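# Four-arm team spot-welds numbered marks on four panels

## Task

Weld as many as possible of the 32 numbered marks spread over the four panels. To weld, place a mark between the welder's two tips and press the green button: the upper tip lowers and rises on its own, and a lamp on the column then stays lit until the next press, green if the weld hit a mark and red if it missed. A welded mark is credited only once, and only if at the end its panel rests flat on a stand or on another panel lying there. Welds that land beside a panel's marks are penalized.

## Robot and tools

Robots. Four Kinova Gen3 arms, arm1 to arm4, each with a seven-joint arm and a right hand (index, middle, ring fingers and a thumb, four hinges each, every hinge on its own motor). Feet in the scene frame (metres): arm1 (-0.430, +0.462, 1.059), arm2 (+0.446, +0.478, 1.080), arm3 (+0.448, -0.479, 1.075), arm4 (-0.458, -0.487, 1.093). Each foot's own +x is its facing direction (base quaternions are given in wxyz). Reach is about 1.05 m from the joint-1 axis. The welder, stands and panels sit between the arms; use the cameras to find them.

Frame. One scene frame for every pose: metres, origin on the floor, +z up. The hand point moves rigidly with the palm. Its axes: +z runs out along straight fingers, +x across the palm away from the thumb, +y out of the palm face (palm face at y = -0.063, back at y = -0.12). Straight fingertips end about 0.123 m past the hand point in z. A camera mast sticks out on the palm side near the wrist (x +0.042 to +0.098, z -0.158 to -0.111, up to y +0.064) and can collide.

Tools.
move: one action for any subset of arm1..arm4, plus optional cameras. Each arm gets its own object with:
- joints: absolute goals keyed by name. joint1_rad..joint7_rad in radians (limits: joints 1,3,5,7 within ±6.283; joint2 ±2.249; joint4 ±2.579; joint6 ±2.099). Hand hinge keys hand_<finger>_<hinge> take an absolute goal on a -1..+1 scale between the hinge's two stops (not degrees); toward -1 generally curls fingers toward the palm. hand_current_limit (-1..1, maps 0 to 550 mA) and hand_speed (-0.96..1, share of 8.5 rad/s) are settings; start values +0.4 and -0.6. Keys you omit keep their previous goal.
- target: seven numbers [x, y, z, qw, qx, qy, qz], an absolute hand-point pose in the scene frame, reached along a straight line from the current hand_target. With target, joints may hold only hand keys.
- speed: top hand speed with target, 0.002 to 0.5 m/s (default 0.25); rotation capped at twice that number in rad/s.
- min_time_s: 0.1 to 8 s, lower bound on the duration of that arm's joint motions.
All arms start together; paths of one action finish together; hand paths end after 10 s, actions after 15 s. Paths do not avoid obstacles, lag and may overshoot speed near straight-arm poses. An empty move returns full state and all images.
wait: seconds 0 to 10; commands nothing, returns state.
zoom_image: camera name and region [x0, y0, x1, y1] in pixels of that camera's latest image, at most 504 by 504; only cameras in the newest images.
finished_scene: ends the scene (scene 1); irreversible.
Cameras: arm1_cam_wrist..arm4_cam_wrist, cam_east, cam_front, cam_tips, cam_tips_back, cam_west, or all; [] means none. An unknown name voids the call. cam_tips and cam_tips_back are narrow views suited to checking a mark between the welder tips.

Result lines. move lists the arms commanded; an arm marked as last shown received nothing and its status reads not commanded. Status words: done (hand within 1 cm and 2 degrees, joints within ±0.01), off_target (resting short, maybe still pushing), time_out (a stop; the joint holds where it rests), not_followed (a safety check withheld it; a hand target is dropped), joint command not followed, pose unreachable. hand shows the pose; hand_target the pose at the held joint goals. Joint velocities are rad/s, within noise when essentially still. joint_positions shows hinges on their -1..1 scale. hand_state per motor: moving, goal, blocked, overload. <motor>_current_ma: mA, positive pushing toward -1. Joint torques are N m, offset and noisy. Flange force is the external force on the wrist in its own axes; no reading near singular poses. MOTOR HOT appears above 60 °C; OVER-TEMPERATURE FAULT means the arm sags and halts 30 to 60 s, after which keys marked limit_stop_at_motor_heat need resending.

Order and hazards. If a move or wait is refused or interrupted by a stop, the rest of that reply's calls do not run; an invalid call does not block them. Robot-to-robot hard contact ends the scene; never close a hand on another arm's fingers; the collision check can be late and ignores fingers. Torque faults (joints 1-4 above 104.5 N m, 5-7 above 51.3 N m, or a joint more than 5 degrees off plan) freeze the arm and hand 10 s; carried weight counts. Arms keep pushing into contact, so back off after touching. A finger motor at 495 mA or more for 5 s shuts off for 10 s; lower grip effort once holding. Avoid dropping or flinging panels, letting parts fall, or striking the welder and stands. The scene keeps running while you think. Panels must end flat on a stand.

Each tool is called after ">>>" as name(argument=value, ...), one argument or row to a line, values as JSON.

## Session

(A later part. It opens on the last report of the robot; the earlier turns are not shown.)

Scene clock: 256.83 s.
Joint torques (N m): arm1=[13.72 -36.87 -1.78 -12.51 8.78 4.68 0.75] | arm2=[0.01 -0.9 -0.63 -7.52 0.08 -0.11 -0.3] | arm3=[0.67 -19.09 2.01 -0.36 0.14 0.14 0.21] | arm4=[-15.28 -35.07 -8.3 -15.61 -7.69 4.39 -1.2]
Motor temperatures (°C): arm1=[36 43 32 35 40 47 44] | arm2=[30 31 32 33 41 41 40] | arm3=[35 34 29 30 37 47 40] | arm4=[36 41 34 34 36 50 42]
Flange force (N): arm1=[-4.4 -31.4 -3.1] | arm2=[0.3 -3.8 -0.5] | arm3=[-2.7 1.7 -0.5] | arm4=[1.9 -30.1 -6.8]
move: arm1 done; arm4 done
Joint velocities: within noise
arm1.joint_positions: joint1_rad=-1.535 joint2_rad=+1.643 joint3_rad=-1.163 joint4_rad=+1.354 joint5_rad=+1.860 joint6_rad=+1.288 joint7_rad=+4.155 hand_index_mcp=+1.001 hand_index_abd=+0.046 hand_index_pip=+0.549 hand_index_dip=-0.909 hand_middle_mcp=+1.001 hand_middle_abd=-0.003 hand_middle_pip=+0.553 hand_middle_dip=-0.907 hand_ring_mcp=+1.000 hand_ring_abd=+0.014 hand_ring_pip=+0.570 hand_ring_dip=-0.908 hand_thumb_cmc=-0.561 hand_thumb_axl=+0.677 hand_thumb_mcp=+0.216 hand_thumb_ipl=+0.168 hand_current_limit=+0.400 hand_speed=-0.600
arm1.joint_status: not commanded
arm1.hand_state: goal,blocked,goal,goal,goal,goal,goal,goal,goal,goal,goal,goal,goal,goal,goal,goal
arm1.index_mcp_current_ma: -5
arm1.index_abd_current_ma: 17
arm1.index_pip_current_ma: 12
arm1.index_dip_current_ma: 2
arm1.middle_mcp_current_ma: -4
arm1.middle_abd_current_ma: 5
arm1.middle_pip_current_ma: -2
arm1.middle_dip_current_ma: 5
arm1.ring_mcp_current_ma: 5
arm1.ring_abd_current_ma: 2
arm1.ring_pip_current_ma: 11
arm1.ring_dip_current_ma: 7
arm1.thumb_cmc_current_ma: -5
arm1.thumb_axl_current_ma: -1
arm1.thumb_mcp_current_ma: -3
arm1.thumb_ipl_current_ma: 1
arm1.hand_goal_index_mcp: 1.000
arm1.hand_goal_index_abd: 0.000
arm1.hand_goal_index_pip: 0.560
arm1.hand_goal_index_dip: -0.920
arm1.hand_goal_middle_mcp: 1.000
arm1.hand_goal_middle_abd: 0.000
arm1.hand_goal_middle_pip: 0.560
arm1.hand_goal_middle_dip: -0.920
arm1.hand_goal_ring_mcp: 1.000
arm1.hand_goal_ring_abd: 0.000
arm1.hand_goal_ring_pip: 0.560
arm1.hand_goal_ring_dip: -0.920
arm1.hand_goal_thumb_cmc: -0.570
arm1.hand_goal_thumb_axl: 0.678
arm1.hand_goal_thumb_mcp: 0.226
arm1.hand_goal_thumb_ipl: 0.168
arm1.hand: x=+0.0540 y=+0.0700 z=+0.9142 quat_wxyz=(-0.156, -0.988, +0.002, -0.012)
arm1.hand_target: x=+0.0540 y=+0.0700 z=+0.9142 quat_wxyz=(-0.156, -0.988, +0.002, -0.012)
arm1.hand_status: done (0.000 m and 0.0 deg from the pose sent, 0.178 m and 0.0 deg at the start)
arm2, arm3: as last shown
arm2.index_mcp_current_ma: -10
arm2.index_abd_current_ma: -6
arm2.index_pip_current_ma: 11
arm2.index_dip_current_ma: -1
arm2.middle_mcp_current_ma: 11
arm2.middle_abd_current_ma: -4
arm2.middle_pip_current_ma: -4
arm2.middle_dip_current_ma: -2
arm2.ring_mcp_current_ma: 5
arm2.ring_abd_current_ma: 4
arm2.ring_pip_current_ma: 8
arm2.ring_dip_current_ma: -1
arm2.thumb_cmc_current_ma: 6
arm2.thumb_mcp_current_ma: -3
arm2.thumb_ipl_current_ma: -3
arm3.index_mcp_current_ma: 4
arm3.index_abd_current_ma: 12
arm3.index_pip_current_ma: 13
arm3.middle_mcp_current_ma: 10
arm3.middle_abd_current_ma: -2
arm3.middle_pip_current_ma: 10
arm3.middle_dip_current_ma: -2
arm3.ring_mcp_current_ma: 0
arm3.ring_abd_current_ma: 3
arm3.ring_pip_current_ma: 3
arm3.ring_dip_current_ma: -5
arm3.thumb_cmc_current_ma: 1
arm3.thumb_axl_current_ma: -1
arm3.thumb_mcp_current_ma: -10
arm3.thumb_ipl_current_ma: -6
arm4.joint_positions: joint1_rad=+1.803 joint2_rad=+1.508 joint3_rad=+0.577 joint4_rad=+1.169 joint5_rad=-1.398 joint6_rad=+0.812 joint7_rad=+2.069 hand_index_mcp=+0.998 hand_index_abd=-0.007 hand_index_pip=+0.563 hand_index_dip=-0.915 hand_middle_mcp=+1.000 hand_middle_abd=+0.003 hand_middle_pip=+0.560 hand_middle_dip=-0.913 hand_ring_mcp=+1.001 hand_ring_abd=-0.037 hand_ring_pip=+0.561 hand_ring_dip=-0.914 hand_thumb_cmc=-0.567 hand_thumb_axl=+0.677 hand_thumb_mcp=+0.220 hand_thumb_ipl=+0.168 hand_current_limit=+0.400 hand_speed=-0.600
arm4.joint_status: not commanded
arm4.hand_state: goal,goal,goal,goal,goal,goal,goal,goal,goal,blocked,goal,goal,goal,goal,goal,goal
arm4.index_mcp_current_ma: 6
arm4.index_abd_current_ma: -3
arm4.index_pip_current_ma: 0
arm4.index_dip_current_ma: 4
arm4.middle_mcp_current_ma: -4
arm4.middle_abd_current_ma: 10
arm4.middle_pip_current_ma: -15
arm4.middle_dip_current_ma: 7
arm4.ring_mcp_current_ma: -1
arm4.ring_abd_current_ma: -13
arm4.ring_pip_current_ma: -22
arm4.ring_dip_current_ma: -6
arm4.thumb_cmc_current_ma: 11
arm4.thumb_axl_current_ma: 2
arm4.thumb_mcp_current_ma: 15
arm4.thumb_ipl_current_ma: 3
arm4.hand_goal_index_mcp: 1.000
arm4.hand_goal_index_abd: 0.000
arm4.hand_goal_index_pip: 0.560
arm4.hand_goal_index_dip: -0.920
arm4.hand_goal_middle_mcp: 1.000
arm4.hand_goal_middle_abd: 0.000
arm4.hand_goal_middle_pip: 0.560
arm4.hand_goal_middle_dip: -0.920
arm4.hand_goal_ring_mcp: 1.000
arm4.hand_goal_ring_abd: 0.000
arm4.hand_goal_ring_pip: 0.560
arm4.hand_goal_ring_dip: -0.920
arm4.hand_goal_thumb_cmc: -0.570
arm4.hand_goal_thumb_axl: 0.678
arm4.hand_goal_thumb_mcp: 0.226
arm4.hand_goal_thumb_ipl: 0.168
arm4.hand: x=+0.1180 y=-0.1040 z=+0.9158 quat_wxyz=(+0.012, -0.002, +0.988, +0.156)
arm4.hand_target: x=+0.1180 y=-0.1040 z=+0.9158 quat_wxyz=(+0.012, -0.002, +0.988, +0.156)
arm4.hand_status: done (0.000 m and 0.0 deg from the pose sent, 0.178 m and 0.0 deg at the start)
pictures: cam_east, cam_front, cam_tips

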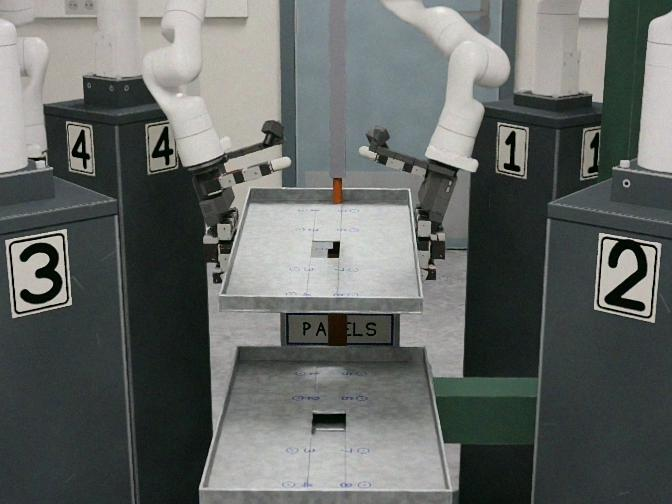

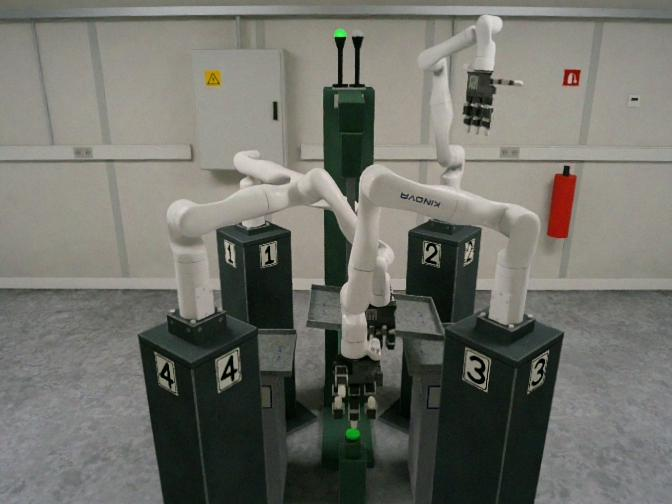

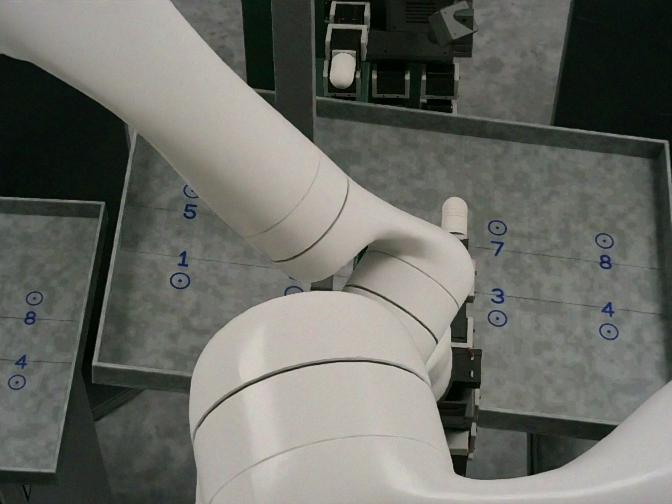

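>>> wait(
  seconds=0.1,
  cameras=["arm1_cam_wrist", "arm4_cam_wrist", "cam_west", "cam_tips_back"],
)

Scene clock: 258.70 s.
Joint torques (N m): arm1=[13.82 -36.84 -1.68 -12.5 8.83 4.67 0.71] | arm2=[-0.05 -0.96 -0.68 -7.56 0.06 -0.12 -0.29] | arm3=[0.67 -19.15 2.06 -0.41 0.09 0.15 0.23] | arm4=[-15.41 -35.13 -8.28 -15.66 -7.59 4.41 -1.19]
Motor temperatures (°C): arm1=[36 43 32 35 40 47 44] | arm2=[30 31 32 33 41 41 40] | arm3=[35 34 29 30 37 47 40] | arm4=[36 41 34 34 36 50 42]
Flange force (N): arm1=[-4.0 -31.4 -3.3] | arm2=[0.2 -4.0 -0.4] | arm3=[-2.5 1.7 -0.4] | arm4=[2.1 -30.4 -6.7]
Joint velocities: within noise
arm1.joint_positions: joint1_rad=-1.535 joint2_rad=+1.643 joint3_rad=-1.163 joint4_rad=+1.354 joint5_rad=+1.860 joint6_rad=+1.288 joint7_rad=+4.155 hand_index_mcp=+1.001 hand_index_abd=+0.046 hand_index_pip=+0.549 hand_index_dip=-0.909 hand_middle_mcp=+1.001 hand_middle_abd=-0.003 hand_middle_pip=+0.553 hand_middle_dip=-0.907 hand_ring_mcp=+1.000 hand_ring_abd=+0.014 hand_ring_pip=+0.570 hand_ring_dip=-0.908 hand_thumb_cmc=-0.561 hand_thumb_axl=+0.677 hand_thumb_mcp=+0.216 hand_thumb_ipl=+0.168 hand_current_limit=+0.400 hand_speed=-0.600
arm1.joint_status: not commanded
arm1.hand_state: goal,blocked,goal,goal,goal,goal,goal,goal,goal,goal,goal,goal,goal,goal,goal,goal
arm1.index_mcp_current_ma: -10
arm1.index_abd_current_ma: 6
arm1.index_pip_current_ma: 5
arm1.index_dip_current_ma: 3
arm1.middle_mcp_current_ma: 7
arm1.middle_abd_current_ma: 1
arm1.middle_pip_current_ma: 5
arm1.middle_dip_current_ma: 0
arm1.ring_mcp_current_ma: -1
arm1.ring_abd_current_ma: 7
arm1.ring_pip_current_ma: 10
arm1.ring_dip_current_ma: 8
arm1.thumb_cmc_current_ma: -1
arm1.thumb_axl_current_ma: 1
arm1.thumb_mcp_current_ma: 0
arm1.thumb_ipl_current_ma: -1
arm1.hand_goal_index_mcp: 1.000
arm1.hand_goal_index_abd: 0.000
arm1.hand_goal_index_pip: 0.560
arm1.hand_goal_index_dip: -0.920
arm1.hand_goal_middle_mcp: 1.000
arm1.hand_goal_middle_abd: 0.000
arm1.hand_goal_middle_pip: 0.560
arm1.hand_goal_middle_dip: -0.920
arm1.hand_goal_ring_mcp: 1.000
arm1.hand_goal_ring_abd: 0.000
arm1.hand_goal_ring_pip: 0.560
arm1.hand_goal_ring_dip: -0.920
arm1.hand_goal_thumb_cmc: -0.570
arm1.hand_goal_thumb_axl: 0.678
arm1.hand_goal_thumb_mcp: 0.226
arm1.hand_goal_thumb_ipl: 0.168
arm1.hand: x=+0.0540 y=+0.0700 z=+0.9142 quat_wxyz=(-0.156, -0.988, +0.002, -0.012)
arm1.hand_target: x=+0.0540 y=+0.0700 z=+0.9142 quat_wxyz=(-0.156, -0.988, +0.002, -0.012)
arm1.hand_status: done (0.000 m and 0.0 deg from the pose sent, 0.178 m and 0.0 deg at the start)
arm2.joint_positions: joint1_rad=+0.337 joint2_rad=-0.359 joint3_rad=-0.117 joint4_rad=+1.459 joint5_rad=-0.012 joint6_rad=+2.047 joint7_rad=+1.614 hand_index_mcp=+0.753 hand_index_abd=+0.000 hand_index_pip=+0.577 hand_index_dip=+0.696 hand_middle_mcp=+0.753 hand_middle_abd=+0.000 hand_middle_pip=+0.577 hand_middle_dip=+0.696 hand_ring_mcp=+0.753 hand_ring_abd=+0.000 hand_ring_pip=+0.577 hand_ring_dip=+0.696 hand_thumb_cmc=+0.714 hand_thumb_axl=+0.677 hand_thumb_mcp=+0.224 hand_thumb_ipl=+0.168 hand_current_limit=+0.400 hand_speed=-0.600
arm2.joint_status: not commanded
arm2.hand_state: goal,goal,goal,goal,goal,goal,goal,goal,goal,goal,goal,goal,goal,goal,goal,goal
arm2.index_mcp_current_ma: -11
arm2.index_abd_current_ma: -7
arm2.index_pip_current_ma: 12
arm2.index_dip_current_ma: 4
arm2.middle_mcp_current_ma: 9
arm2.middle_abd_current_ma: -4
arm2.middle_pip_current_ma: 2
arm2.middle_dip_current_ma: -1
arm2.ring_mcp_current_ma: -1
arm2.ring_abd_current_ma: -2
arm2.ring_pip_current_ma: 9
arm2.ring_dip_current_ma: 4
arm2.thumb_cmc_current_ma: 9
arm2.thumb_axl_current_ma: 5
arm2.thumb_mcp_current_ma: -1
arm2.thumb_ipl_current_ma: -5
arm2.hand_goal_index_mcp: 0.754
arm2.hand_goal_index_abd: 0.000
arm2.hand_goal_index_pip: 0.576
arm2.hand_goal_index_dip: 0.696
arm2.hand_goal_middle_mcp: 0.754
arm2.hand_goal_middle_abd: 0.000
arm2.hand_goal_middle_pip: 0.576
arm2.hand_goal_middle_dip: 0.696
arm2.hand_goal_ring_mcp: 0.754
arm2.hand_goal_ring_abd: 0.000
arm2.hand_goal_ring_pip: 0.576
arm2.hand_goal_ring_dip: 0.696
arm2.hand_goal_thumb_cmc: 0.714
arm2.hand_goal_thumb_axl: 0.678
arm2.hand_goal_thumb_mcp: 0.226
arm2.hand_goal_thumb_ipl: 0.168
arm2.hand: x=+0.6049 y=+0.4134 z=+1.5951 quat_wxyz=(-0.015, +0.402, +0.915, -0.017)
arm2.hand_target: x=+0.6049 y=+0.4134 z=+1.5951 quat_wxyz=(-0.015, +0.402, +0.915, -0.017)
arm2.hand_status: not commanded
arm3.joint_positions: joint1_rad=-2.697 joint2_rad=+1.264 joint3_rad=+0.011 joint4_rad=+1.689 joint5_rad=-0.114 joint6_rad=+0.197 joint7_rad=+1.425 hand_index_mcp=+0.150 hand_index_abd=+0.000 hand_index_pip=-0.476 hand_index_dip=+0.008 hand_middle_mcp=+0.753 hand_middle_abd=-0.008 hand_middle_pip=+0.577 hand_middle_dip=+0.703 hand_ring_mcp=+0.152 hand_ring_abd=+0.000 hand_ring_pip=-0.470 hand_ring_dip=+0.008 hand_thumb_cmc=-0.574 hand_thumb_axl=+0.677 hand_thumb_mcp=+0.216 hand_thumb_ipl=+0.168 hand_current_limit=+0.400 hand_speed=-0.600
arm3.joint_status: not commanded
arm3.hand_state: blocked,goal,blocked,goal,goal,goal,goal,goal,blocked,goal,blocked,goal,goal,goal,goal,goal
arm3.index_mcp_current_ma: 5
arm3.index_abd_current_ma: 4
arm3.index_pip_current_ma: 9
arm3.index_dip_current_ma: -7
arm3.middle_mcp_current_ma: 3
arm3.middle_abd_current_ma: 0
arm3.middle_pip_current_ma: 9
arm3.middle_dip_current_ma: -8
arm3.ring_mcp_current_ma: 5
arm3.ring_abd_current_ma: 5
arm3.ring_pip_current_ma: 11
arm3.ring_dip_current_ma: -2
arm3.thumb_cmc_current_ma: -2
arm3.thumb_axl_current_ma: 0
arm3.thumb_mcp_current_ma: 1
arm3.thumb_ipl_current_ma: -13
arm3.hand_goal_index_mcp: 0.100
arm3.hand_goal_index_abd: 0.000
arm3.hand_goal_index_pip: -0.500
arm3.hand_goal_index_dip: 0.000
arm3.hand_goal_middle_mcp: 0.754
arm3.hand_goal_middle_abd: 0.000
arm3.hand_goal_middle_pip: 0.576
arm3.hand_goal_middle_dip: 0.696
arm3.hand_goal_ring_mcp: 0.100
arm3.hand_goal_ring_abd: 0.000
arm3.hand_goal_ring_pip: -0.500
arm3.hand_goal_ring_dip: 0.000
arm3.hand_goal_thumb_cmc: -0.570
arm3.hand_goal_thumb_axl: 0.678
arm3.hand_goal_thumb_mcp: 0.226
arm3.hand_goal_thumb_ipl: 0.168
arm3.hand: x=-0.0250 y=-0.6570 z=+0.8800 quat_wxyz=(+0.000, -1.000, +0.000, +0.000)
arm3.hand_target: x=-0.0250 y=-0.6570 z=+0.8800 quat_wxyz=(+0.000, -1.000, +0.000, +0.000)
arm3.hand_status: not commanded
arm4.joint_positions: joint1_rad=+1.803 joint2_rad=+1.508 joint3_rad=+0.577 joint4_rad=+1.169 joint5_rad=-1.398 joint6_rad=+0.812 joint7_rad=+2.069 hand_index_mcp=+0.998 hand_index_abd=-0.007 hand_index_pip=+0.563 hand_index_dip=-0.915 hand_middle_mcp=+1.000 hand_middle_abd=+0.003 hand_middle_pip=+0.560 hand_middle_dip=-0.913 hand_ring_mcp=+1.001 hand_ring_abd=-0.037 hand_ring_pip=+0.561 hand_ring_dip=-0.914 hand_thumb_cmc=-0.567 hand_thumb_axl=+0.677 hand_thumb_mcp=+0.220 hand_thumb_ipl=+0.168 hand_current_limit=+0.400 hand_speed=-0.600
arm4.joint_status: not commanded
arm4.hand_state: goal,goal,goal,goal,goal,goal,goal,goal,goal,blocked,goal,goal,goal,goal,goal,goal
arm4.index_mcp_current_ma: 6
arm4.index_abd_current_ma: -5
arm4.index_pip_current_ma: 0
arm4.index_dip_current_ma: -3
arm4.middle_mcp_current_ma: 1
arm4.middle_abd_current_ma: -3
arm4.middle_pip_current_ma: 5
arm4.middle_dip_current_ma: 4
arm4.ring_mcp_current_ma: -6
arm4.ring_abd_current_ma: -26
arm4.ring_pip_current_ma: -3
arm4.ring_dip_current_ma: 14
arm4.thumb_cmc_current_ma: 23
arm4.thumb_axl_current_ma: -2
arm4.thumb_mcp_current_ma: -2
arm4.thumb_ipl_current_ma: -6
arm4.hand_goal_index_mcp: 1.000
arm4.hand_goal_index_abd: 0.000
arm4.hand_goal_index_pip: 0.560
arm4.hand_goal_index_dip: -0.920
arm4.hand_goal_middle_mcp: 1.000
arm4.hand_goal_middle_abd: 0.000
arm4.hand_goal_middle_pip: 0.560
arm4.hand_goal_middle_dip: -0.920
arm4.hand_goal_ring_mcp: 1.000
arm4.hand_goal_ring_abd: 0.000
arm4.hand_goal_ring_pip: 0.560
arm4.hand_goal_ring_dip: -0.920
arm4.hand_goal_thumb_cmc: -0.570
arm4.hand_goal_thumb_axl: 0.678
arm4.hand_goal_thumb_mcp: 0.226
arm4.hand_goal_thumb_ipl: 0.168
arm4.hand: x=+0.1180 y=-0.1040 z=+0.9158 quat_wxyz=(+0.012, -0.002, +0.988, +0.156)
arm4.hand_target: x=+0.1180 y=-0.1040 z=+0.9158 quat_wxyz=(+0.012, -0.002, +0.988, +0.156)
arm4.hand_status: done (0.000 m and 0.0 deg from the pose sent, 0.178 m and 0.0 deg at the start)
wait: 0.10 s; at rest from the start
pictures: arm1_cam_wrist, arm4_cam_wrist, cam_tips_back, cam_west
arm1_cam_wrist: T_world_to_cam=[[-0.80033, -0.58687, 0.12272, 0.00977], [-0.44689, 0.72036, 0.53045, -0.55537], [-0.39971, 0.36969, -0.83879, 0.88753]] pos_world=[0.11438, 0.07769, 1.03784]
arm4_cam_wrist: T_world_to_cam=[[0.74738, 0.63416, 0.19813, -0.16717], [0.46025, -0.70924, 0.53399, -0.66122], [0.47916, -0.30791, -0.82195, 0.79068]] pos_world=[0.0504, -0.11949, 1.0361]

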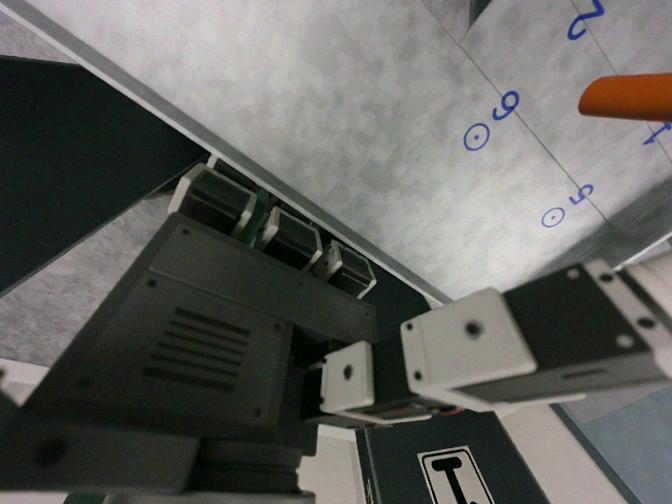

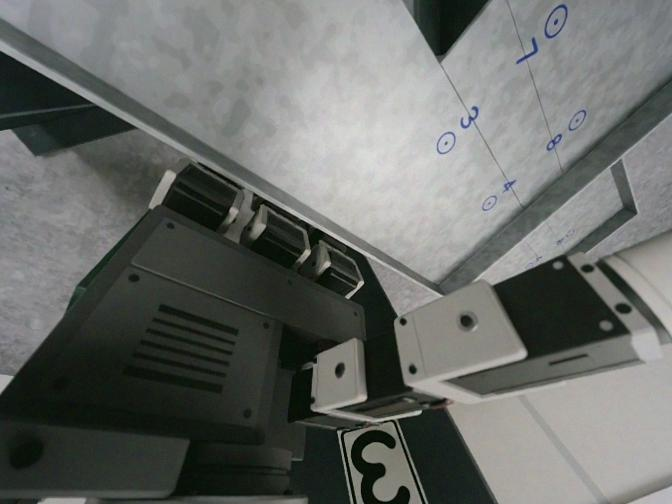

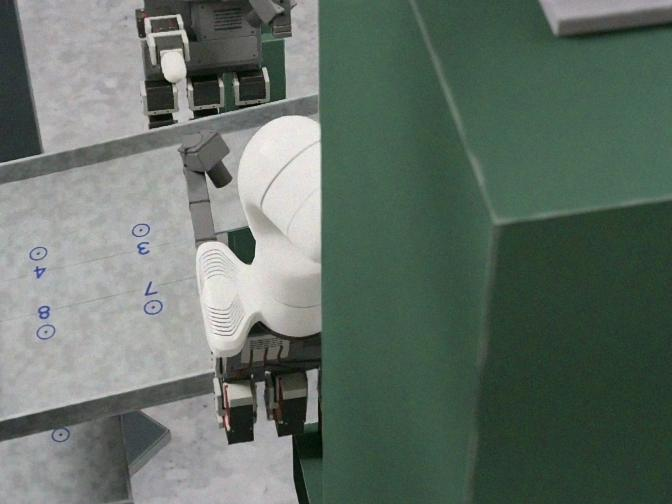

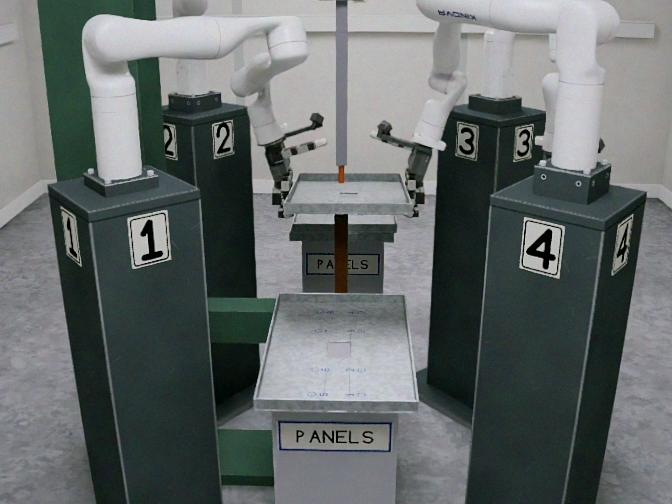

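>>> move(
  arm1={"target": [0.0470, 0.0388, 0.9101, 0.15604, 0.98541, -0.01064, 0.06718], "speed": 0.06},
  arm4={"target": [0.1106, -0.1352, 0.9188, 0.06718, -0.01064, 0.98541, 0.15604], "speed": 0.06},
  cameras=["cam_front", "cam_tips", "cam_east", "arm1_cam_wrist"],
)

>>> zoom_image(
  camera="cam_front",
  region=[290, 270, 460, 350],
)

>>> zoom_image(
  camera="cam_tips",
  region=[440, 160, 672, 400],
)

>>> zoom_image(
  camera="cam_tips",
  region=[120, 160, 352, 400],
)

Scene clock: 269.13 s.
Joint torques (N m): arm1=[13.2 -37.23 -3.73 -13.23 8.63 4.4 0.84] | arm2=[-0.01 -1.11 -0.6 -7.61 -0.04 -0.06 -0.31] | arm3=[0.76 -19.16 2.1 -0.37 0.14 0.18 0.24] | arm4=[-15.19 -33.15 -9.33 -14.32 -5.41 6.71 -0.96]
Motor temperatures (°C): arm1=[36 43 32 35 40 47 44] | arm2=[30 31 32 33 41 41 40] | arm3=[35 34 29 30 37 47 40] | arm4=[36 41 34 34 36 50 42]
Flange force (N): arm1=[-5.0 -31.0 -3.4] | arm2=[-0.1 -4.0 -0.2] | arm3=[-2.5 1.9 -0.3] | arm4=[0.5 -28.9 -6.6]
move: arm1 done; arm4 done
Joint velocities: within noise
arm1.joint_positions: joint1_rad=-1.427 joint2_rad=+1.647 joint3_rad=-1.155 joint4_rad=+1.427 joint5_rad=+1.960 joint6_rad=+1.183 joint7_rad=+4.122 hand_index_mcp=+1.001 hand_index_abd=+0.046 hand_index_pip=+0.549 hand_index_dip=-0.909 hand_middle_mcp=+1.001 hand_middle_abd=-0.003 hand_middle_pip=+0.556 hand_middle_dip=-0.907 hand_ring_mcp=+1.000 hand_ring_abd=+0.014 hand_ring_pip=+0.571 hand_ring_dip=-0.907 hand_thumb_cmc=-0.615 hand_thumb_axl=+0.677 hand_thumb_mcp=+0.216 hand_thumb_ipl=+0.169 hand_current_limit=+0.400 hand_speed=-0.600
arm1.joint_status: not commanded
arm1.hand_state: goal,blocked,goal,goal,goal,goal,goal,goal,goal,goal,goal,goal,blocked,goal,goal,goal
arm1.index_mcp_current_ma: -13
arm1.index_abd_current_ma: 1
arm1.index_pip_current_ma: 16
arm1.index_dip_current_ma: 7
arm1.middle_mcp_current_ma: 10
arm1.middle_abd_current_ma: 9
arm1.middle_pip_current_ma: 1
arm1.middle_dip_current_ma: 6
arm1.ring_mcp_current_ma: 6
arm1.ring_abd_current_ma: 17
arm1.ring_pip_current_ma: 10
arm1.ring_dip_current_ma: 10
arm1.thumb_cmc_current_ma: -1
arm1.thumb_axl_current_ma: -3
arm1.thumb_mcp_current_ma: -2
arm1.thumb_ipl_current_ma: 1
arm1.hand_goal_index_mcp: 1.000
arm1.hand_goal_index_abd: 0.000
arm1.hand_goal_index_pip: 0.560
arm1.hand_goal_index_dip: -0.920
arm1.hand_goal_middle_mcp: 1.000
arm1.hand_goal_middle_abd: 0.000
arm1.hand_goal_middle_pip: 0.560
arm1.hand_goal_middle_dip: -0.920
arm1.hand_goal_ring_mcp: 1.000
arm1.hand_goal_ring_abd: 0.000
arm1.hand_goal_ring_pip: 0.560
arm1.hand_goal_ring_dip: -0.920
arm1.hand_goal_thumb_cmc: -0.570
arm1.hand_goal_thumb_axl: 0.678
arm1.hand_goal_thumb_mcp: 0.226
arm1.hand_goal_thumb_ipl: 0.168
arm1.hand: x=+0.0470 y=+0.0388 z=+0.9101 quat_wxyz=(-0.156, -0.985, +0.011, -0.067)
arm1.hand_target: x=+0.0470 y=+0.0388 z=+0.9101 quat_wxyz=(-0.156, -0.985, +0.011, -0.067)
arm1.hand_status: done (0.000 m and 0.0 deg from the pose sent, 0.032 m and 6.4 deg at the start)
arm2, arm3: as last shown
arm2.index_mcp_current_ma: -6
arm2.index_abd_current_ma: -5
arm2.index_pip_current_ma: 10
arm2.index_dip_current_ma: -2
arm2.middle_mcp_current_ma: 5
arm2.middle_abd_current_ma: -2
arm2.middle_pip_current_ma: 1
arm2.ring_mcp_current_ma: 3
arm2.ring_abd_current_ma: 3
arm2.ring_pip_current_ma: 7
arm2.ring_dip_current_ma: 1
arm2.thumb_cmc_current_ma: 5
arm2.thumb_axl_current_ma: 7
arm2.thumb_mcp_current_ma: -4
arm2.thumb_ipl_current_ma: -2
arm3.index_mcp_current_ma: 10
arm3.index_abd_current_ma: 13
arm3.index_pip_current_ma: 7
arm3.index_dip_current_ma: -2
arm3.middle_mcp_current_ma: 2
arm3.middle_abd_current_ma: 2
arm3.middle_pip_current_ma: 6
arm3.middle_dip_current_ma: -6
arm3.ring_mcp_current_ma: 6
arm3.ring_abd_current_ma: 3
arm3.ring_pip_current_ma: -2
arm3.ring_dip_current_ma: 6
arm3.thumb_cmc_current_ma: 1
arm3.thumb_axl_current_ma: -4
arm3.thumb_mcp_current_ma: -6
arm4.joint_positions: joint1_rad=+1.829 joint2_rad=+1.447 joint3_rad=+0.494 joint4_rad=+1.364 joint5_rad=-1.589 joint6_rad=+0.654 joint7_rad=+2.403 hand_index_mcp=+0.999 hand_index_abd=-0.012 hand_index_pip=+0.563 hand_index_dip=-0.915 hand_middle_mcp=+1.000 hand_middle_abd=+0.003 hand_middle_pip=+0.560 hand_middle_dip=-0.913 hand_ring_mcp=+1.001 hand_ring_abd=-0.038 hand_ring_pip=+0.561 hand_ring_dip=-0.914 hand_thumb_cmc=-0.573 hand_thumb_axl=+0.677 hand_thumb_mcp=+0.220 hand_thumb_ipl=+0.168 hand_current_limit=+0.400 hand_speed=-0.600
arm4.joint_status: not commanded
arm4.hand_state: goal,goal,goal,goal,goal,goal,goal,goal,goal,blocked,goal,goal,goal,goal,goal,goal
arm4.index_mcp_current_ma: -6
arm4.index_abd_current_ma: 11
arm4.index_pip_current_ma: 16
arm4.index_dip_current_ma: 8
arm4.middle_mcp_current_ma: -13
arm4.middle_abd_current_ma: -15
arm4.middle_pip_current_ma: -4
arm4.middle_dip_current_ma: -12
arm4.ring_mcp_current_ma: 4
arm4.ring_abd_current_ma: 2
arm4.ring_pip_current_ma: -6
arm4.ring_dip_current_ma: 22
arm4.thumb_cmc_current_ma: 10
arm4.thumb_axl_current_ma: 13
arm4.thumb_mcp_current_ma: -1
arm4.thumb_ipl_current_ma: -14
arm4.hand_goal_index_mcp: 1.000
arm4.hand_goal_index_abd: 0.000
arm4.hand_goal_index_pip: 0.560
arm4.hand_goal_index_dip: -0.920
arm4.hand_goal_middle_mcp: 1.000
arm4.hand_goal_middle_abd: 0.000
arm4.hand_goal_middle_pip: 0.560
arm4.hand_goal_middle_dip: -0.920
arm4.hand_goal_ring_mcp: 1.000
arm4.hand_goal_ring_abd: 0.000
arm4.hand_goal_ring_pip: 0.560
arm4.hand_goal_ring_dip: -0.920
arm4.hand_goal_thumb_cmc: -0.570
arm4.hand_goal_thumb_axl: 0.678
arm4.hand_goal_thumb_mcp: 0.226
arm4.hand_goal_thumb_ipl: 0.168
arm4.hand: x=+0.1106 y=-0.1352 z=+0.9188 quat_wxyz=(+0.067, -0.011, +0.985, +0.156)
arm4.hand_target: x=+0.1106 y=-0.1352 z=+0.9188 quat_wxyz=(+0.067, -0.011, +0.985, +0.156)
arm4.hand_status: done (0.000 m and 0.0 deg from the pose sent, 0.032 m and 6.4 deg at the start)
pictures: arm1_cam_wrist, cam_east, cam_front, cam_tips
arm1_cam_wrist: T_world_to_cam=[[-0.80904, -0.58684, 0.03273, 0.06867], [-0.50317, 0.72033, 0.47744, -0.48298], [-0.30376, 0.3698, -0.87806, 0.92405]] pos_world=[0.09322, 0.04649, 1.03971]

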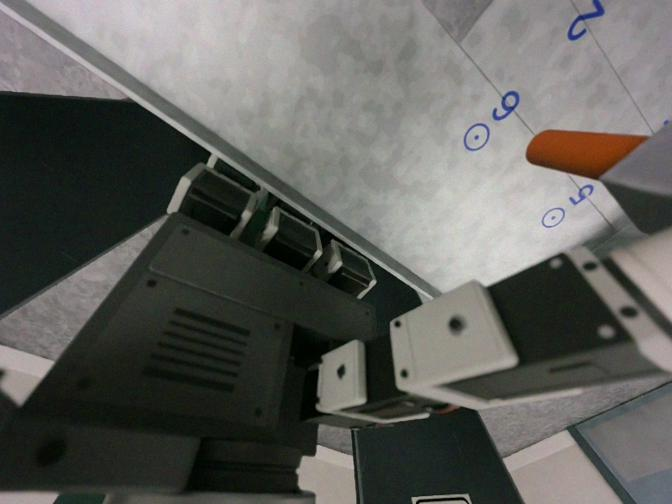

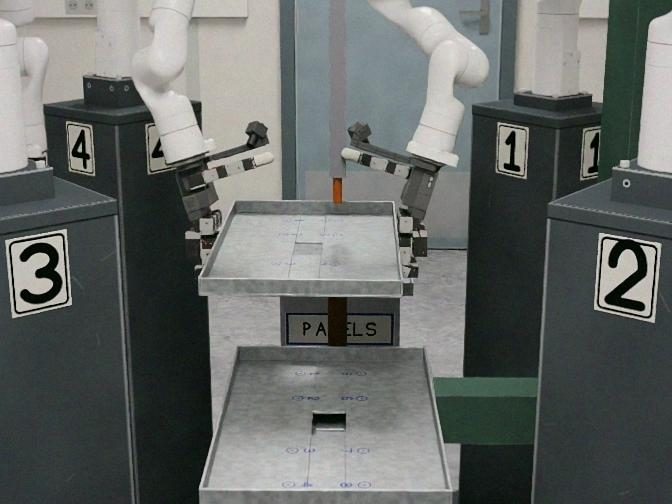

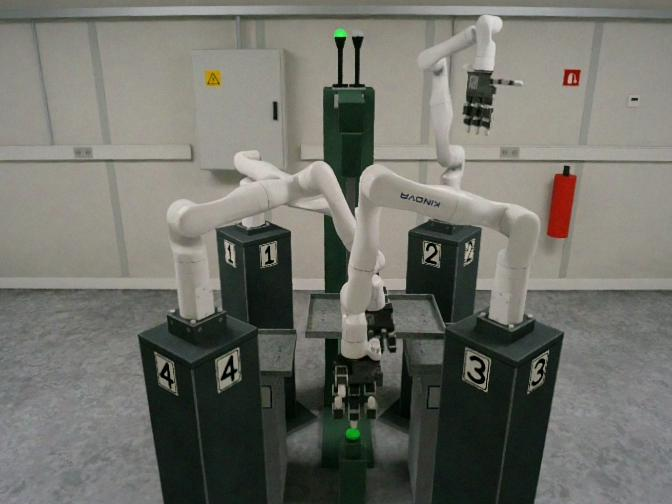

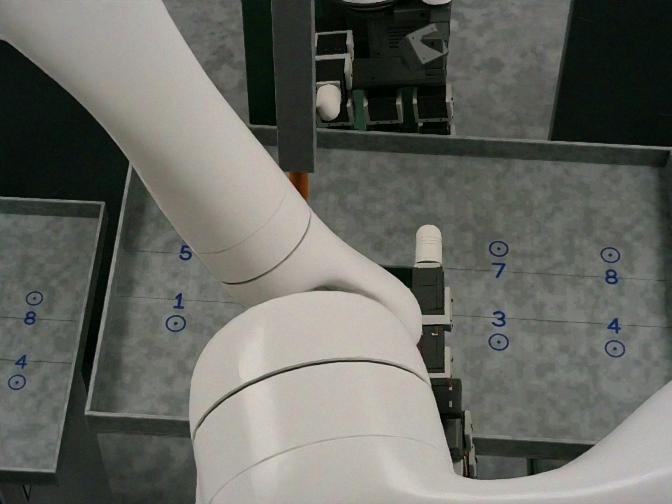

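Scaled by 2.965.

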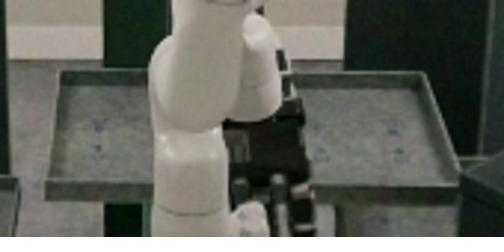

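Scaled by 2.100.

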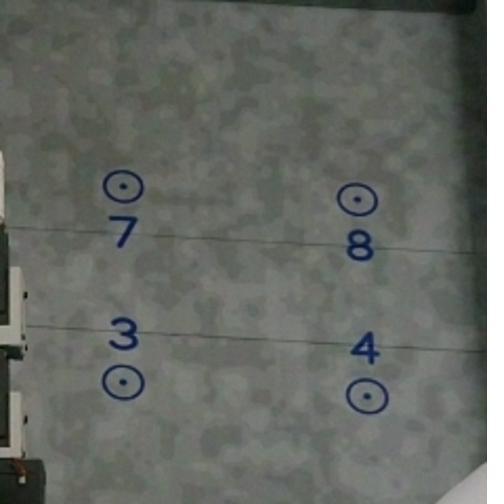

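Scaled by 2.100.

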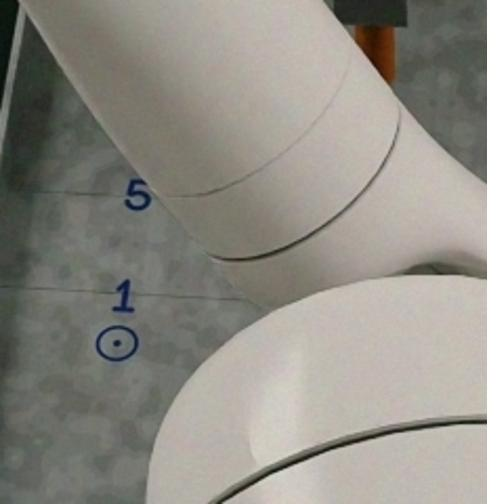

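>>> zoom_image(
  camera="cam_east",
  region=[180, 180, 430, 320],
)

Scaled by 2.016.

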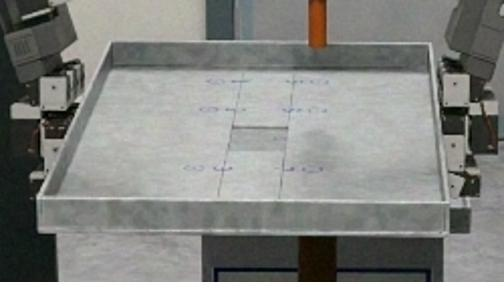

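>>> move(
  arm1={"target": [0.0485, 0.0388, 0.9046, 0.15604, 0.98541, -0.01064, 0.06718], "speed": 0.03},
  arm4={"target": [0.1121, -0.1352, 0.9133, 0.06718, -0.01064, 0.98541, 0.15604], "speed": 0.03},
  cameras=["cam_east", "cam_tips", "arm1_cam_wrist", "arm4_cam_wrist"],
)

>>> zoom_image(
  camera="cam_east",
  region=[180, 180, 430, 320],
)

>>> zoom_image(
  camera="arm1_cam_wrist",
  region=[420, 0, 672, 252],
)

>>> zoom_image(
  camera="arm4_cam_wrist",
  region=[400, 0, 652, 252],
)

Scene clock: 274.87 s.
Joint torques (N m): arm1=[13.34 -37.33 -3.67 -13.39 8.57 4.47 0.76] | arm2=[-0.06 -0.95 -0.58 -7.53 0.02 -0.08 -0.22] | arm3=[0.65 -19.12 2.02 -0.41 0.07 0.11 0.23] | arm4=[-15.3 -33.62 -9.35 -14.71 -5.49 6.64 -0.96]
Motor temperatures (°C): arm1=[36 43 32 35 40 47 44] | arm2=[30 31 32 33 41 41 40] | arm3=[35 34 29 30 37 47 40] | arm4=[36 41 34 34 36 50 42]
Flange force (N): arm1=[-5.1 -31.0 -3.6] | arm2=[0.1 -3.5 -0.5] | arm3=[-2.6 1.6 -0.5] | arm4=[1.0 -29.3 -6.8]
move: arm1 done; arm4 done
Joint velocities: within noise
arm1.joint_positions: joint1_rad=-1.432 joint2_rad=+1.656 joint3_rad=-1.151 joint4_rad=+1.414 joint5_rad=+1.965 joint6_rad=+1.177 joint7_rad=+4.124 hand_index_mcp=+1.001 hand_index_abd=+0.046 hand_index_pip=+0.549 hand_index_dip=-0.909 hand_middle_mcp=+1.001 hand_middle_abd=-0.003 hand_middle_pip=+0.556 hand_middle_dip=-0.907 hand_ring_mcp=+1.000 hand_ring_abd=+0.014 hand_ring_pip=+0.571 hand_ring_dip=-0.907 hand_thumb_cmc=-0.608 hand_thumb_axl=+0.677 hand_thumb_mcp=+0.216 hand_thumb_ipl=+0.168 hand_current_limit=+0.400 hand_speed=-0.600
arm1.joint_status: not commanded
arm1.hand_state: goal,blocked,goal,goal,goal,goal,goal,goal,goal,goal,goal,goal,blocked,goal,goal,goal
arm1.index_mcp_current_ma: -9
arm1.index_abd_current_ma: 13
arm1.index_pip_current_ma: 10
arm1.index_dip_current_ma: 9
arm1.middle_mcp_current_ma: 6
arm1.middle_abd_current_ma: -1
arm1.middle_pip_current_ma: -5
arm1.middle_dip_current_ma: 1
arm1.ring_mcp_current_ma: 10
arm1.ring_abd_current_ma: 7
arm1.ring_pip_current_ma: 6
arm1.ring_dip_current_ma: 11
arm1.thumb_cmc_current_ma: -9
arm1.thumb_axl_current_ma: 5
arm1.thumb_mcp_current_ma: -2
arm1.thumb_ipl_current_ma: 0
arm1.hand_goal_index_mcp: 1.000
arm1.hand_goal_index_abd: 0.000
arm1.hand_goal_index_pip: 0.560
arm1.hand_goal_index_dip: -0.920
arm1.hand_goal_middle_mcp: 1.000
arm1.hand_goal_middle_abd: 0.000
arm1.hand_goal_middle_pip: 0.560
arm1.hand_goal_middle_dip: -0.920
arm1.hand_goal_ring_mcp: 1.000
arm1.hand_goal_ring_abd: 0.000
arm1.hand_goal_ring_pip: 0.560
arm1.hand_goal_ring_dip: -0.920
arm1.hand_goal_thumb_cmc: -0.570
arm1.hand_goal_thumb_axl: 0.678
arm1.hand_goal_thumb_mcp: 0.226
arm1.hand_goal_thumb_ipl: 0.168
arm1.hand: x=+0.0485 y=+0.0388 z=+0.9046 quat_wxyz=(-0.156, -0.985, +0.011, -0.067)
arm1.hand_target: x=+0.0485 y=+0.0388 z=+0.9046 quat_wxyz=(-0.156, -0.985, +0.011, -0.067)
arm1.hand_status: done (0.000 m and 0.0 deg from the pose sent, 0.006 m and 0.0 deg at the start)
arm2, arm3: as last shown
arm2.index_mcp_current_ma: -9
arm2.index_abd_current_ma: -6
arm2.index_pip_current_ma: 9
arm2.index_dip_current_ma: 2
arm2.middle_mcp_current_ma: 11
arm2.middle_abd_current_ma: -4
arm2.middle_pip_current_ma: -1
arm2.middle_dip_current_ma: -2
arm2.ring_mcp_current_ma: 0
arm2.ring_abd_current_ma: 0
arm2.ring_pip_current_ma: 11
arm2.ring_dip_current_ma: 0
arm2.thumb_ipl_current_ma: -7
arm3.index_mcp_current_ma: 4
arm3.index_abd_current_ma: 5
arm3.index_pip_current_ma: 18
arm3.index_dip_current_ma: -10
arm3.middle_mcp_current_ma: 5
arm3.middle_abd_current_ma: 6
arm3.middle_pip_current_ma: 3
arm3.middle_dip_current_ma: -5
arm3.ring_mcp_current_ma: -1
arm3.ring_pip_current_ma: 9
arm3.ring_dip_current_ma: -2
arm3.thumb_cmc_current_ma: 0
arm3.thumb_axl_current_ma: 0
arm3.thumb_mcp_current_ma: 0
arm3.thumb_ipl_current_ma: -12
arm4.joint_positions: joint1_rad=+1.832 joint2_rad=+1.460 joint3_rad=+0.492 joint4_rad=+1.350 joint5_rad=-1.590 joint6_rad=+0.653 joint7_rad=+2.400 hand_index_mcp=+0.999 hand_index_abd=-0.012 hand_index_pip=+0.563 hand_index_dip=-0.914 hand_middle_mcp=+1.000 hand_middle_abd=+0.003 hand_middle_pip=+0.560 hand_middle_dip=-0.913 hand_ring_mcp=+1.001 hand_ring_abd=-0.038 hand_ring_pip=+0.561 hand_ring_dip=-0.914 hand_thumb_cmc=-0.573 hand_thumb_axl=+0.677 hand_thumb_mcp=+0.220 hand_thumb_ipl=+0.168 hand_current_limit=+0.400 hand_speed=-0.600
arm4.joint_status: not commanded
arm4.hand_state: goal,goal,goal,goal,goal,goal,goal,goal,goal,blocked,goal,goal,goal,goal,goal,goal
arm4.index_mcp_current_ma: 8
arm4.index_abd_current_ma: 2
arm4.index_pip_current_ma: 7
arm4.index_dip_current_ma: 2
arm4.middle_mcp_current_ma: -7
arm4.middle_abd_current_ma: -3
arm4.middle_pip_current_ma: -1
arm4.middle_dip_current_ma: 1
arm4.ring_mcp_current_ma: -1
arm4.ring_abd_current_ma: 4
arm4.ring_pip_current_ma: -2
arm4.ring_dip_current_ma: 13
arm4.thumb_cmc_current_ma: 1
arm4.thumb_axl_current_ma: 2
arm4.thumb_mcp_current_ma: 5
arm4.thumb_ipl_current_ma: -13
arm4.hand_goal_index_mcp: 1.000
arm4.hand_goal_index_abd: 0.000
arm4.hand_goal_index_pip: 0.560
arm4.hand_goal_index_dip: -0.920
arm4.hand_goal_middle_mcp: 1.000
arm4.hand_goal_middle_abd: 0.000
arm4.hand_goal_middle_pip: 0.560
arm4.hand_goal_middle_dip: -0.920
arm4.hand_goal_ring_mcp: 1.000
arm4.hand_goal_ring_abd: 0.000
arm4.hand_goal_ring_pip: 0.560
arm4.hand_goal_ring_dip: -0.920
arm4.hand_goal_thumb_cmc: -0.570
arm4.hand_goal_thumb_axl: 0.678
arm4.hand_goal_thumb_mcp: 0.226
arm4.hand_goal_thumb_ipl: 0.168
arm4.hand: x=+0.1121 y=-0.1352 z=+0.9133 quat_wxyz=(+0.067, -0.011, +0.985, +0.156)
arm4.hand_target: x=+0.1121 y=-0.1352 z=+0.9133 quat_wxyz=(+0.067, -0.011, +0.985, +0.156)
arm4.hand_status: done (0.000 m and 0.0 deg from the pose sent, 0.006 m and 0.0 deg at the start)
pictures: arm1_cam_wrist, arm4_cam_wrist, cam_east, cam_tips
arm1_cam_wrist: T_world_to_cam=[[-0.80905, -0.58683, 0.03273, 0.07007], [-0.50318, 0.72035, 0.4774, -0.47956], [-0.30373, 0.36977, -0.87808, 0.9197]] pos_world=[0.09472, 0.04649, 1.03421]
arm4_cam_wrist: T_world_to_cam=[[0.72065, 0.63415, 0.28022, -0.21452], [0.39784, -0.70926, 0.58196, -0.71612], [0.56779, -0.30791, -0.76342, 0.71835]] pos_world=[0.03162, -0.15069, 1.02527]

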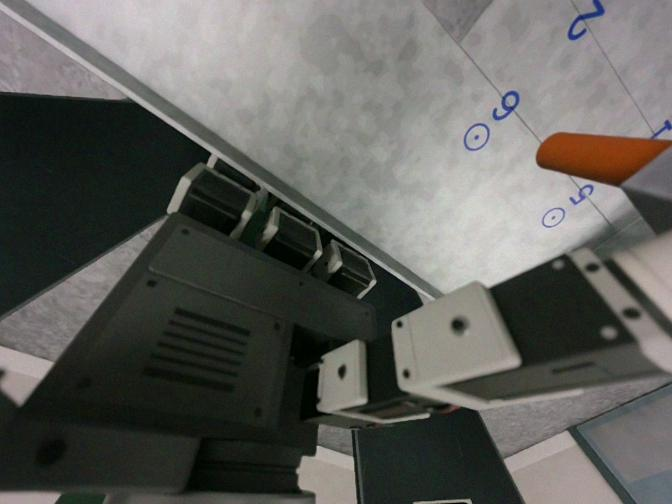

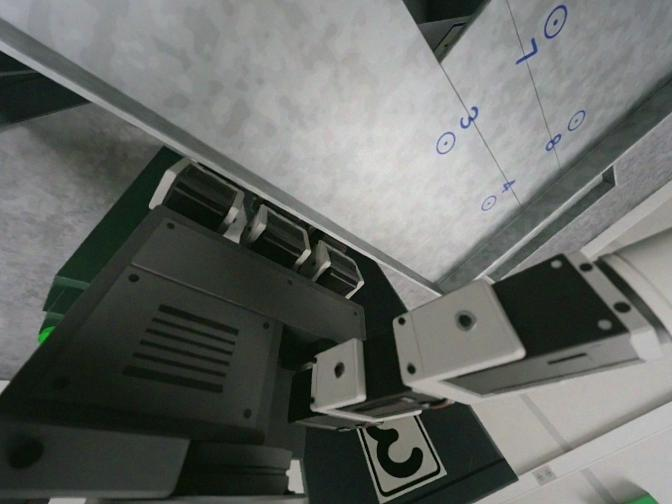

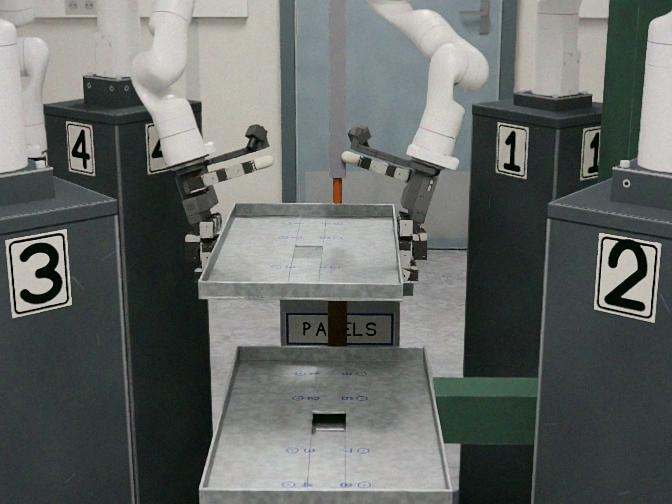

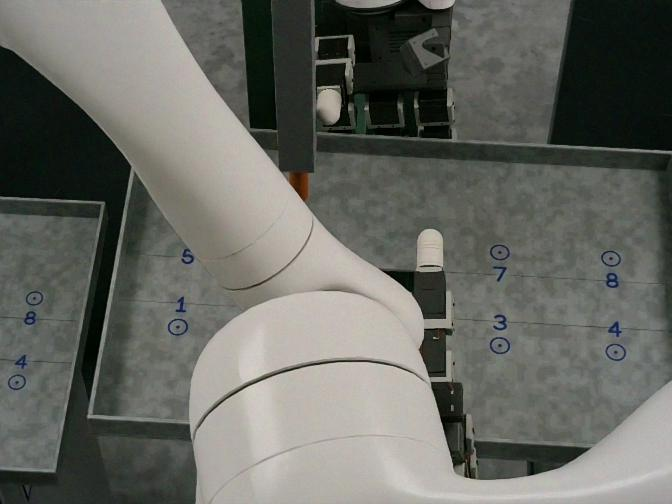

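Scaled by 2.016.

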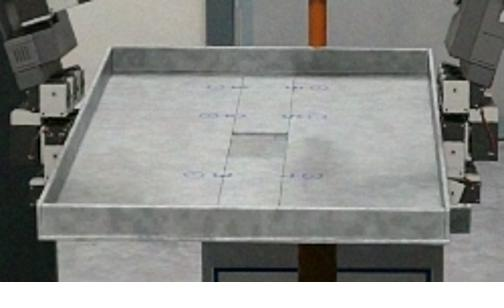

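Scaled by 2.000.

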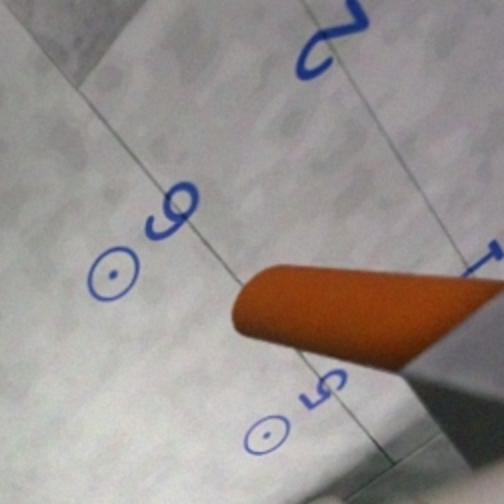

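Scaled by 2.000.

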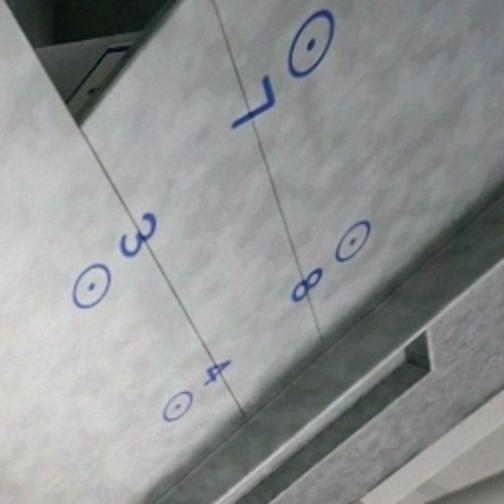

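>>> move(
  arm1={"target": [0.0485, 0.0388, 0.9016, 0.15604, 0.98541, -0.01064, 0.06718], "speed": 0.02},
  arm4={"target": [0.1121, -0.1352, 0.9103, 0.06718, -0.01064, 0.98541, 0.15604], "speed": 0.02},
  cameras=["cam_east", "cam_tips"],
)

>>> zoom_image(
  camera="cam_east",
  region=[180, 180, 430, 320],
)

Scene clock: 277.30 s.
Joint torques (N m): arm1=[13.45 -35.95 -2.92 -13.85 8.77 4.08 0.74] | arm2=[0.01 -1.02 -0.48 -7.55 0.01 -0.03 -0.32] | arm3=[0.61 -19.09 2.11 -0.44 0.09 0.1 0.24] | arm4=[-15.43 -32.96 -9.62 -15 -5.64 6.51 -1.01]
Motor temperatures (°C): arm1=[36 43 32 35 40 47 44] | arm2=[30 31 32 33 41 41 40] | arm3=[35 35 29 30 37 47 40] | arm4=[36 41 34 34 36 50 42]
Flange force (N): arm1=[-5.6 -30.7 -8.2] | arm2=[-0.1 -3.6 -0.3] | arm3=[-2.5 1.6 -0.6] | arm4=[1.6 -29.3 -9.3]
move: arm1 done; arm4 done
Joint velocities: within noise
arm1.joint_positions: joint1_rad=-1.434 joint2_rad=+1.662 joint3_rad=-1.149 joint4_rad=+1.410 joint5_rad=+1.969 joint6_rad=+1.174 joint7_rad=+4.124 hand_index_mcp=+1.001 hand_index_abd=+0.046 hand_index_pip=+0.549 hand_index_dip=-0.909 hand_middle_mcp=+1.001 hand_middle_abd=-0.003 hand_middle_pip=+0.556 hand_middle_dip=-0.907 hand_ring_mcp=+1.000 hand_ring_abd=+0.014 hand_ring_pip=+0.572 hand_ring_dip=-0.907 hand_thumb_cmc=-0.608 hand_thumb_axl=+0.677 hand_thumb_mcp=+0.216 hand_thumb_ipl=+0.168 hand_current_limit=+0.400 hand_speed=-0.600
arm1.joint_status: not commanded
arm1.hand_state: goal,blocked,goal,goal,goal,goal,goal,goal,goal,goal,goal,goal,blocked,goal,goal,goal
arm1.index_mcp_current_ma: -4
arm1.index_abd_current_ma: 8
arm1.index_pip_current_ma: 13
arm1.index_dip_current_ma: 3
arm1.middle_mcp_current_ma: -1
arm1.middle_abd_current_ma: 6
arm1.middle_pip_current_ma: 0
arm1.middle_dip_current_ma: 4
arm1.ring_mcp_current_ma: -2
arm1.ring_abd_current_ma: 9
arm1.ring_pip_current_ma: 12
arm1.ring_dip_current_ma: 15
arm1.thumb_cmc_current_ma: -7
arm1.thumb_axl_current_ma: -1
arm1.thumb_mcp_current_ma: 6
arm1.thumb_ipl_current_ma: -2
arm1.hand_goal_index_mcp: 1.000
arm1.hand_goal_index_abd: 0.000
arm1.hand_goal_index_pip: 0.560
arm1.hand_goal_index_dip: -0.920
arm1.hand_goal_middle_mcp: 1.000
arm1.hand_goal_middle_abd: 0.000
arm1.hand_goal_middle_pip: 0.560
arm1.hand_goal_middle_dip: -0.920
arm1.hand_goal_ring_mcp: 1.000
arm1.hand_goal_ring_abd: 0.000
arm1.hand_goal_ring_pip: 0.560
arm1.hand_goal_ring_dip: -0.920
arm1.hand_goal_thumb_cmc: -0.570
arm1.hand_goal_thumb_axl: 0.678
arm1.hand_goal_thumb_mcp: 0.226
arm1.hand_goal_thumb_ipl: 0.168
arm1.hand: x=+0.0485 y=+0.0388 z=+0.9016 quat_wxyz=(-0.156, -0.985, +0.011, -0.067)
arm1.hand_target: x=+0.0485 y=+0.0388 z=+0.9016 quat_wxyz=(-0.156, -0.985, +0.011, -0.067)
arm1.hand_status: done (0.000 m and 0.0 deg from the pose sent, 0.003 m and 0.0 deg at the start)
arm2, arm3: as last shown
arm2.index_mcp_current_ma: -7
arm2.index_abd_current_ma: -1
arm2.index_pip_current_ma: 12
arm2.index_dip_current_ma: -2
arm2.middle_mcp_current_ma: 5
arm2.middle_abd_current_ma: -2
arm2.middle_pip_current_ma: 2
arm2.ring_mcp_current_ma: -3
arm2.ring_abd_current_ma: 2
arm2.ring_pip_current_ma: 12
arm2.ring_dip_current_ma: -1
arm2.thumb_cmc_current_ma: 8
arm2.thumb_axl_current_ma: 8
arm2.thumb_mcp_current_ma: -8
arm2.thumb_ipl_current_ma: -6
arm3.index_abd_current_ma: 12
arm3.index_pip_current_ma: 2
arm3.index_dip_current_ma: -9
arm3.middle_mcp_current_ma: 3
arm3.middle_abd_current_ma: 1
arm3.middle_pip_current_ma: 17
arm3.middle_dip_current_ma: -8
arm3.ring_mcp_current_ma: 3
arm3.ring_abd_current_ma: 1
arm3.ring_pip_current_ma: 7
arm3.ring_dip_current_ma: 2
arm3.thumb_cmc_current_ma: -11
arm3.thumb_axl_current_ma: 3
arm3.thumb_mcp_current_ma: -6
arm3.thumb_ipl_current_ma: -9
arm4.joint_positions: joint1_rad=+1.834 joint2_rad=+1.466 joint3_rad=+0.491 joint4_rad=+1.345 joint5_rad=-1.593 joint6_rad=+0.651 joint7_rad=+2.402 hand_index_mcp=+1.000 hand_index_abd=-0.012 hand_index_pip=+0.563 hand_index_dip=-0.914 hand_middle_mcp=+1.000 hand_middle_abd=+0.003 hand_middle_pip=+0.560 hand_middle_dip=-0.913 hand_ring_mcp=+1.001 hand_ring_abd=-0.039 hand_ring_pip=+0.561 hand_ring_dip=-0.914 hand_thumb_cmc=-0.573 hand_thumb_axl=+0.677 hand_thumb_mcp=+0.220 hand_thumb_ipl=+0.168 hand_current_limit=+0.400 hand_speed=-0.600
arm4.joint_status: not commanded
arm4.hand_state: goal,goal,goal,goal,goal,goal,goal,goal,goal,blocked,goal,goal,goal,goal,goal,goal
arm4.index_mcp_current_ma: 0
arm4.index_abd_current_ma: 12
arm4.index_pip_current_ma: 10
arm4.index_dip_current_ma: -8
arm4.middle_mcp_current_ma: 0
arm4.middle_abd_current_ma: -17
arm4.middle_pip_current_ma: -16
arm4.middle_dip_current_ma: -7
arm4.ring_mcp_current_ma: -10
arm4.ring_abd_current_ma: -11
arm4.ring_pip_current_ma: 7
arm4.ring_dip_current_ma: 1
arm4.thumb_cmc_current_ma: -2
arm4.thumb_axl_current_ma: 7
arm4.thumb_mcp_current_ma: 8
arm4.thumb_ipl_current_ma: -10
arm4.hand_goal_index_mcp: 1.000
arm4.hand_goal_index_abd: 0.000
arm4.hand_goal_index_pip: 0.560
arm4.hand_goal_index_dip: -0.920
arm4.hand_goal_middle_mcp: 1.000
arm4.hand_goal_middle_abd: 0.000
arm4.hand_goal_middle_pip: 0.560
arm4.hand_goal_middle_dip: -0.920
arm4.hand_goal_ring_mcp: 1.000
arm4.hand_goal_ring_abd: 0.000
arm4.hand_goal_ring_pip: 0.560
arm4.hand_goal_ring_dip: -0.920
arm4.hand_goal_thumb_cmc: -0.570
arm4.hand_goal_thumb_axl: 0.678
arm4.hand_goal_thumb_mcp: 0.226
arm4.hand_goal_thumb_ipl: 0.168
arm4.hand: x=+0.1121 y=-0.1352 z=+0.9103 quat_wxyz=(+0.067, -0.011, +0.985, +0.156)
arm4.hand_target: x=+0.1121 y=-0.1352 z=+0.9103 quat_wxyz=(+0.067, -0.011, +0.985, +0.156)
arm4.hand_status: done (0.000 m and 0.0 deg from the pose sent, 0.003 m and 0.0 deg at the start)

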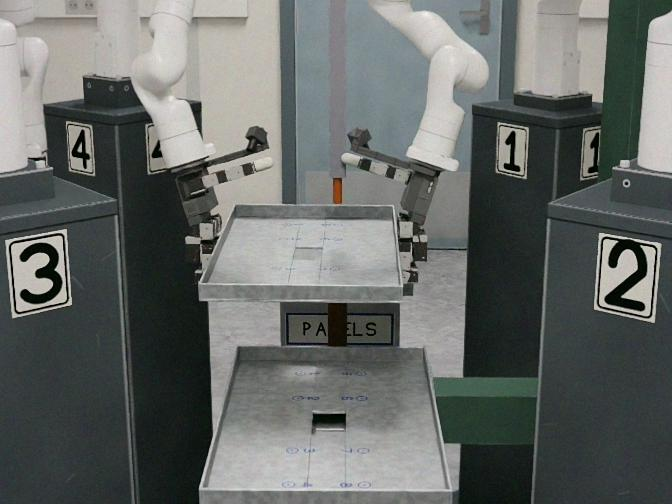

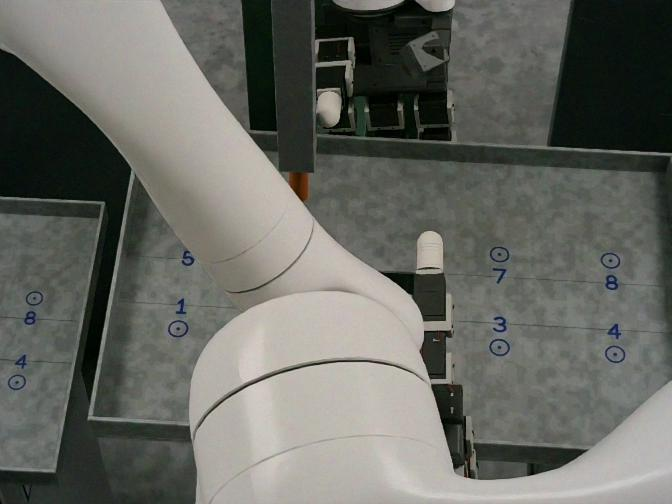

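Scaled by 2.016.

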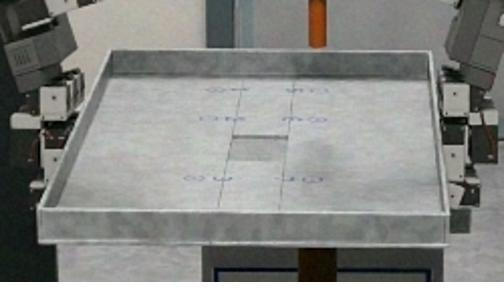

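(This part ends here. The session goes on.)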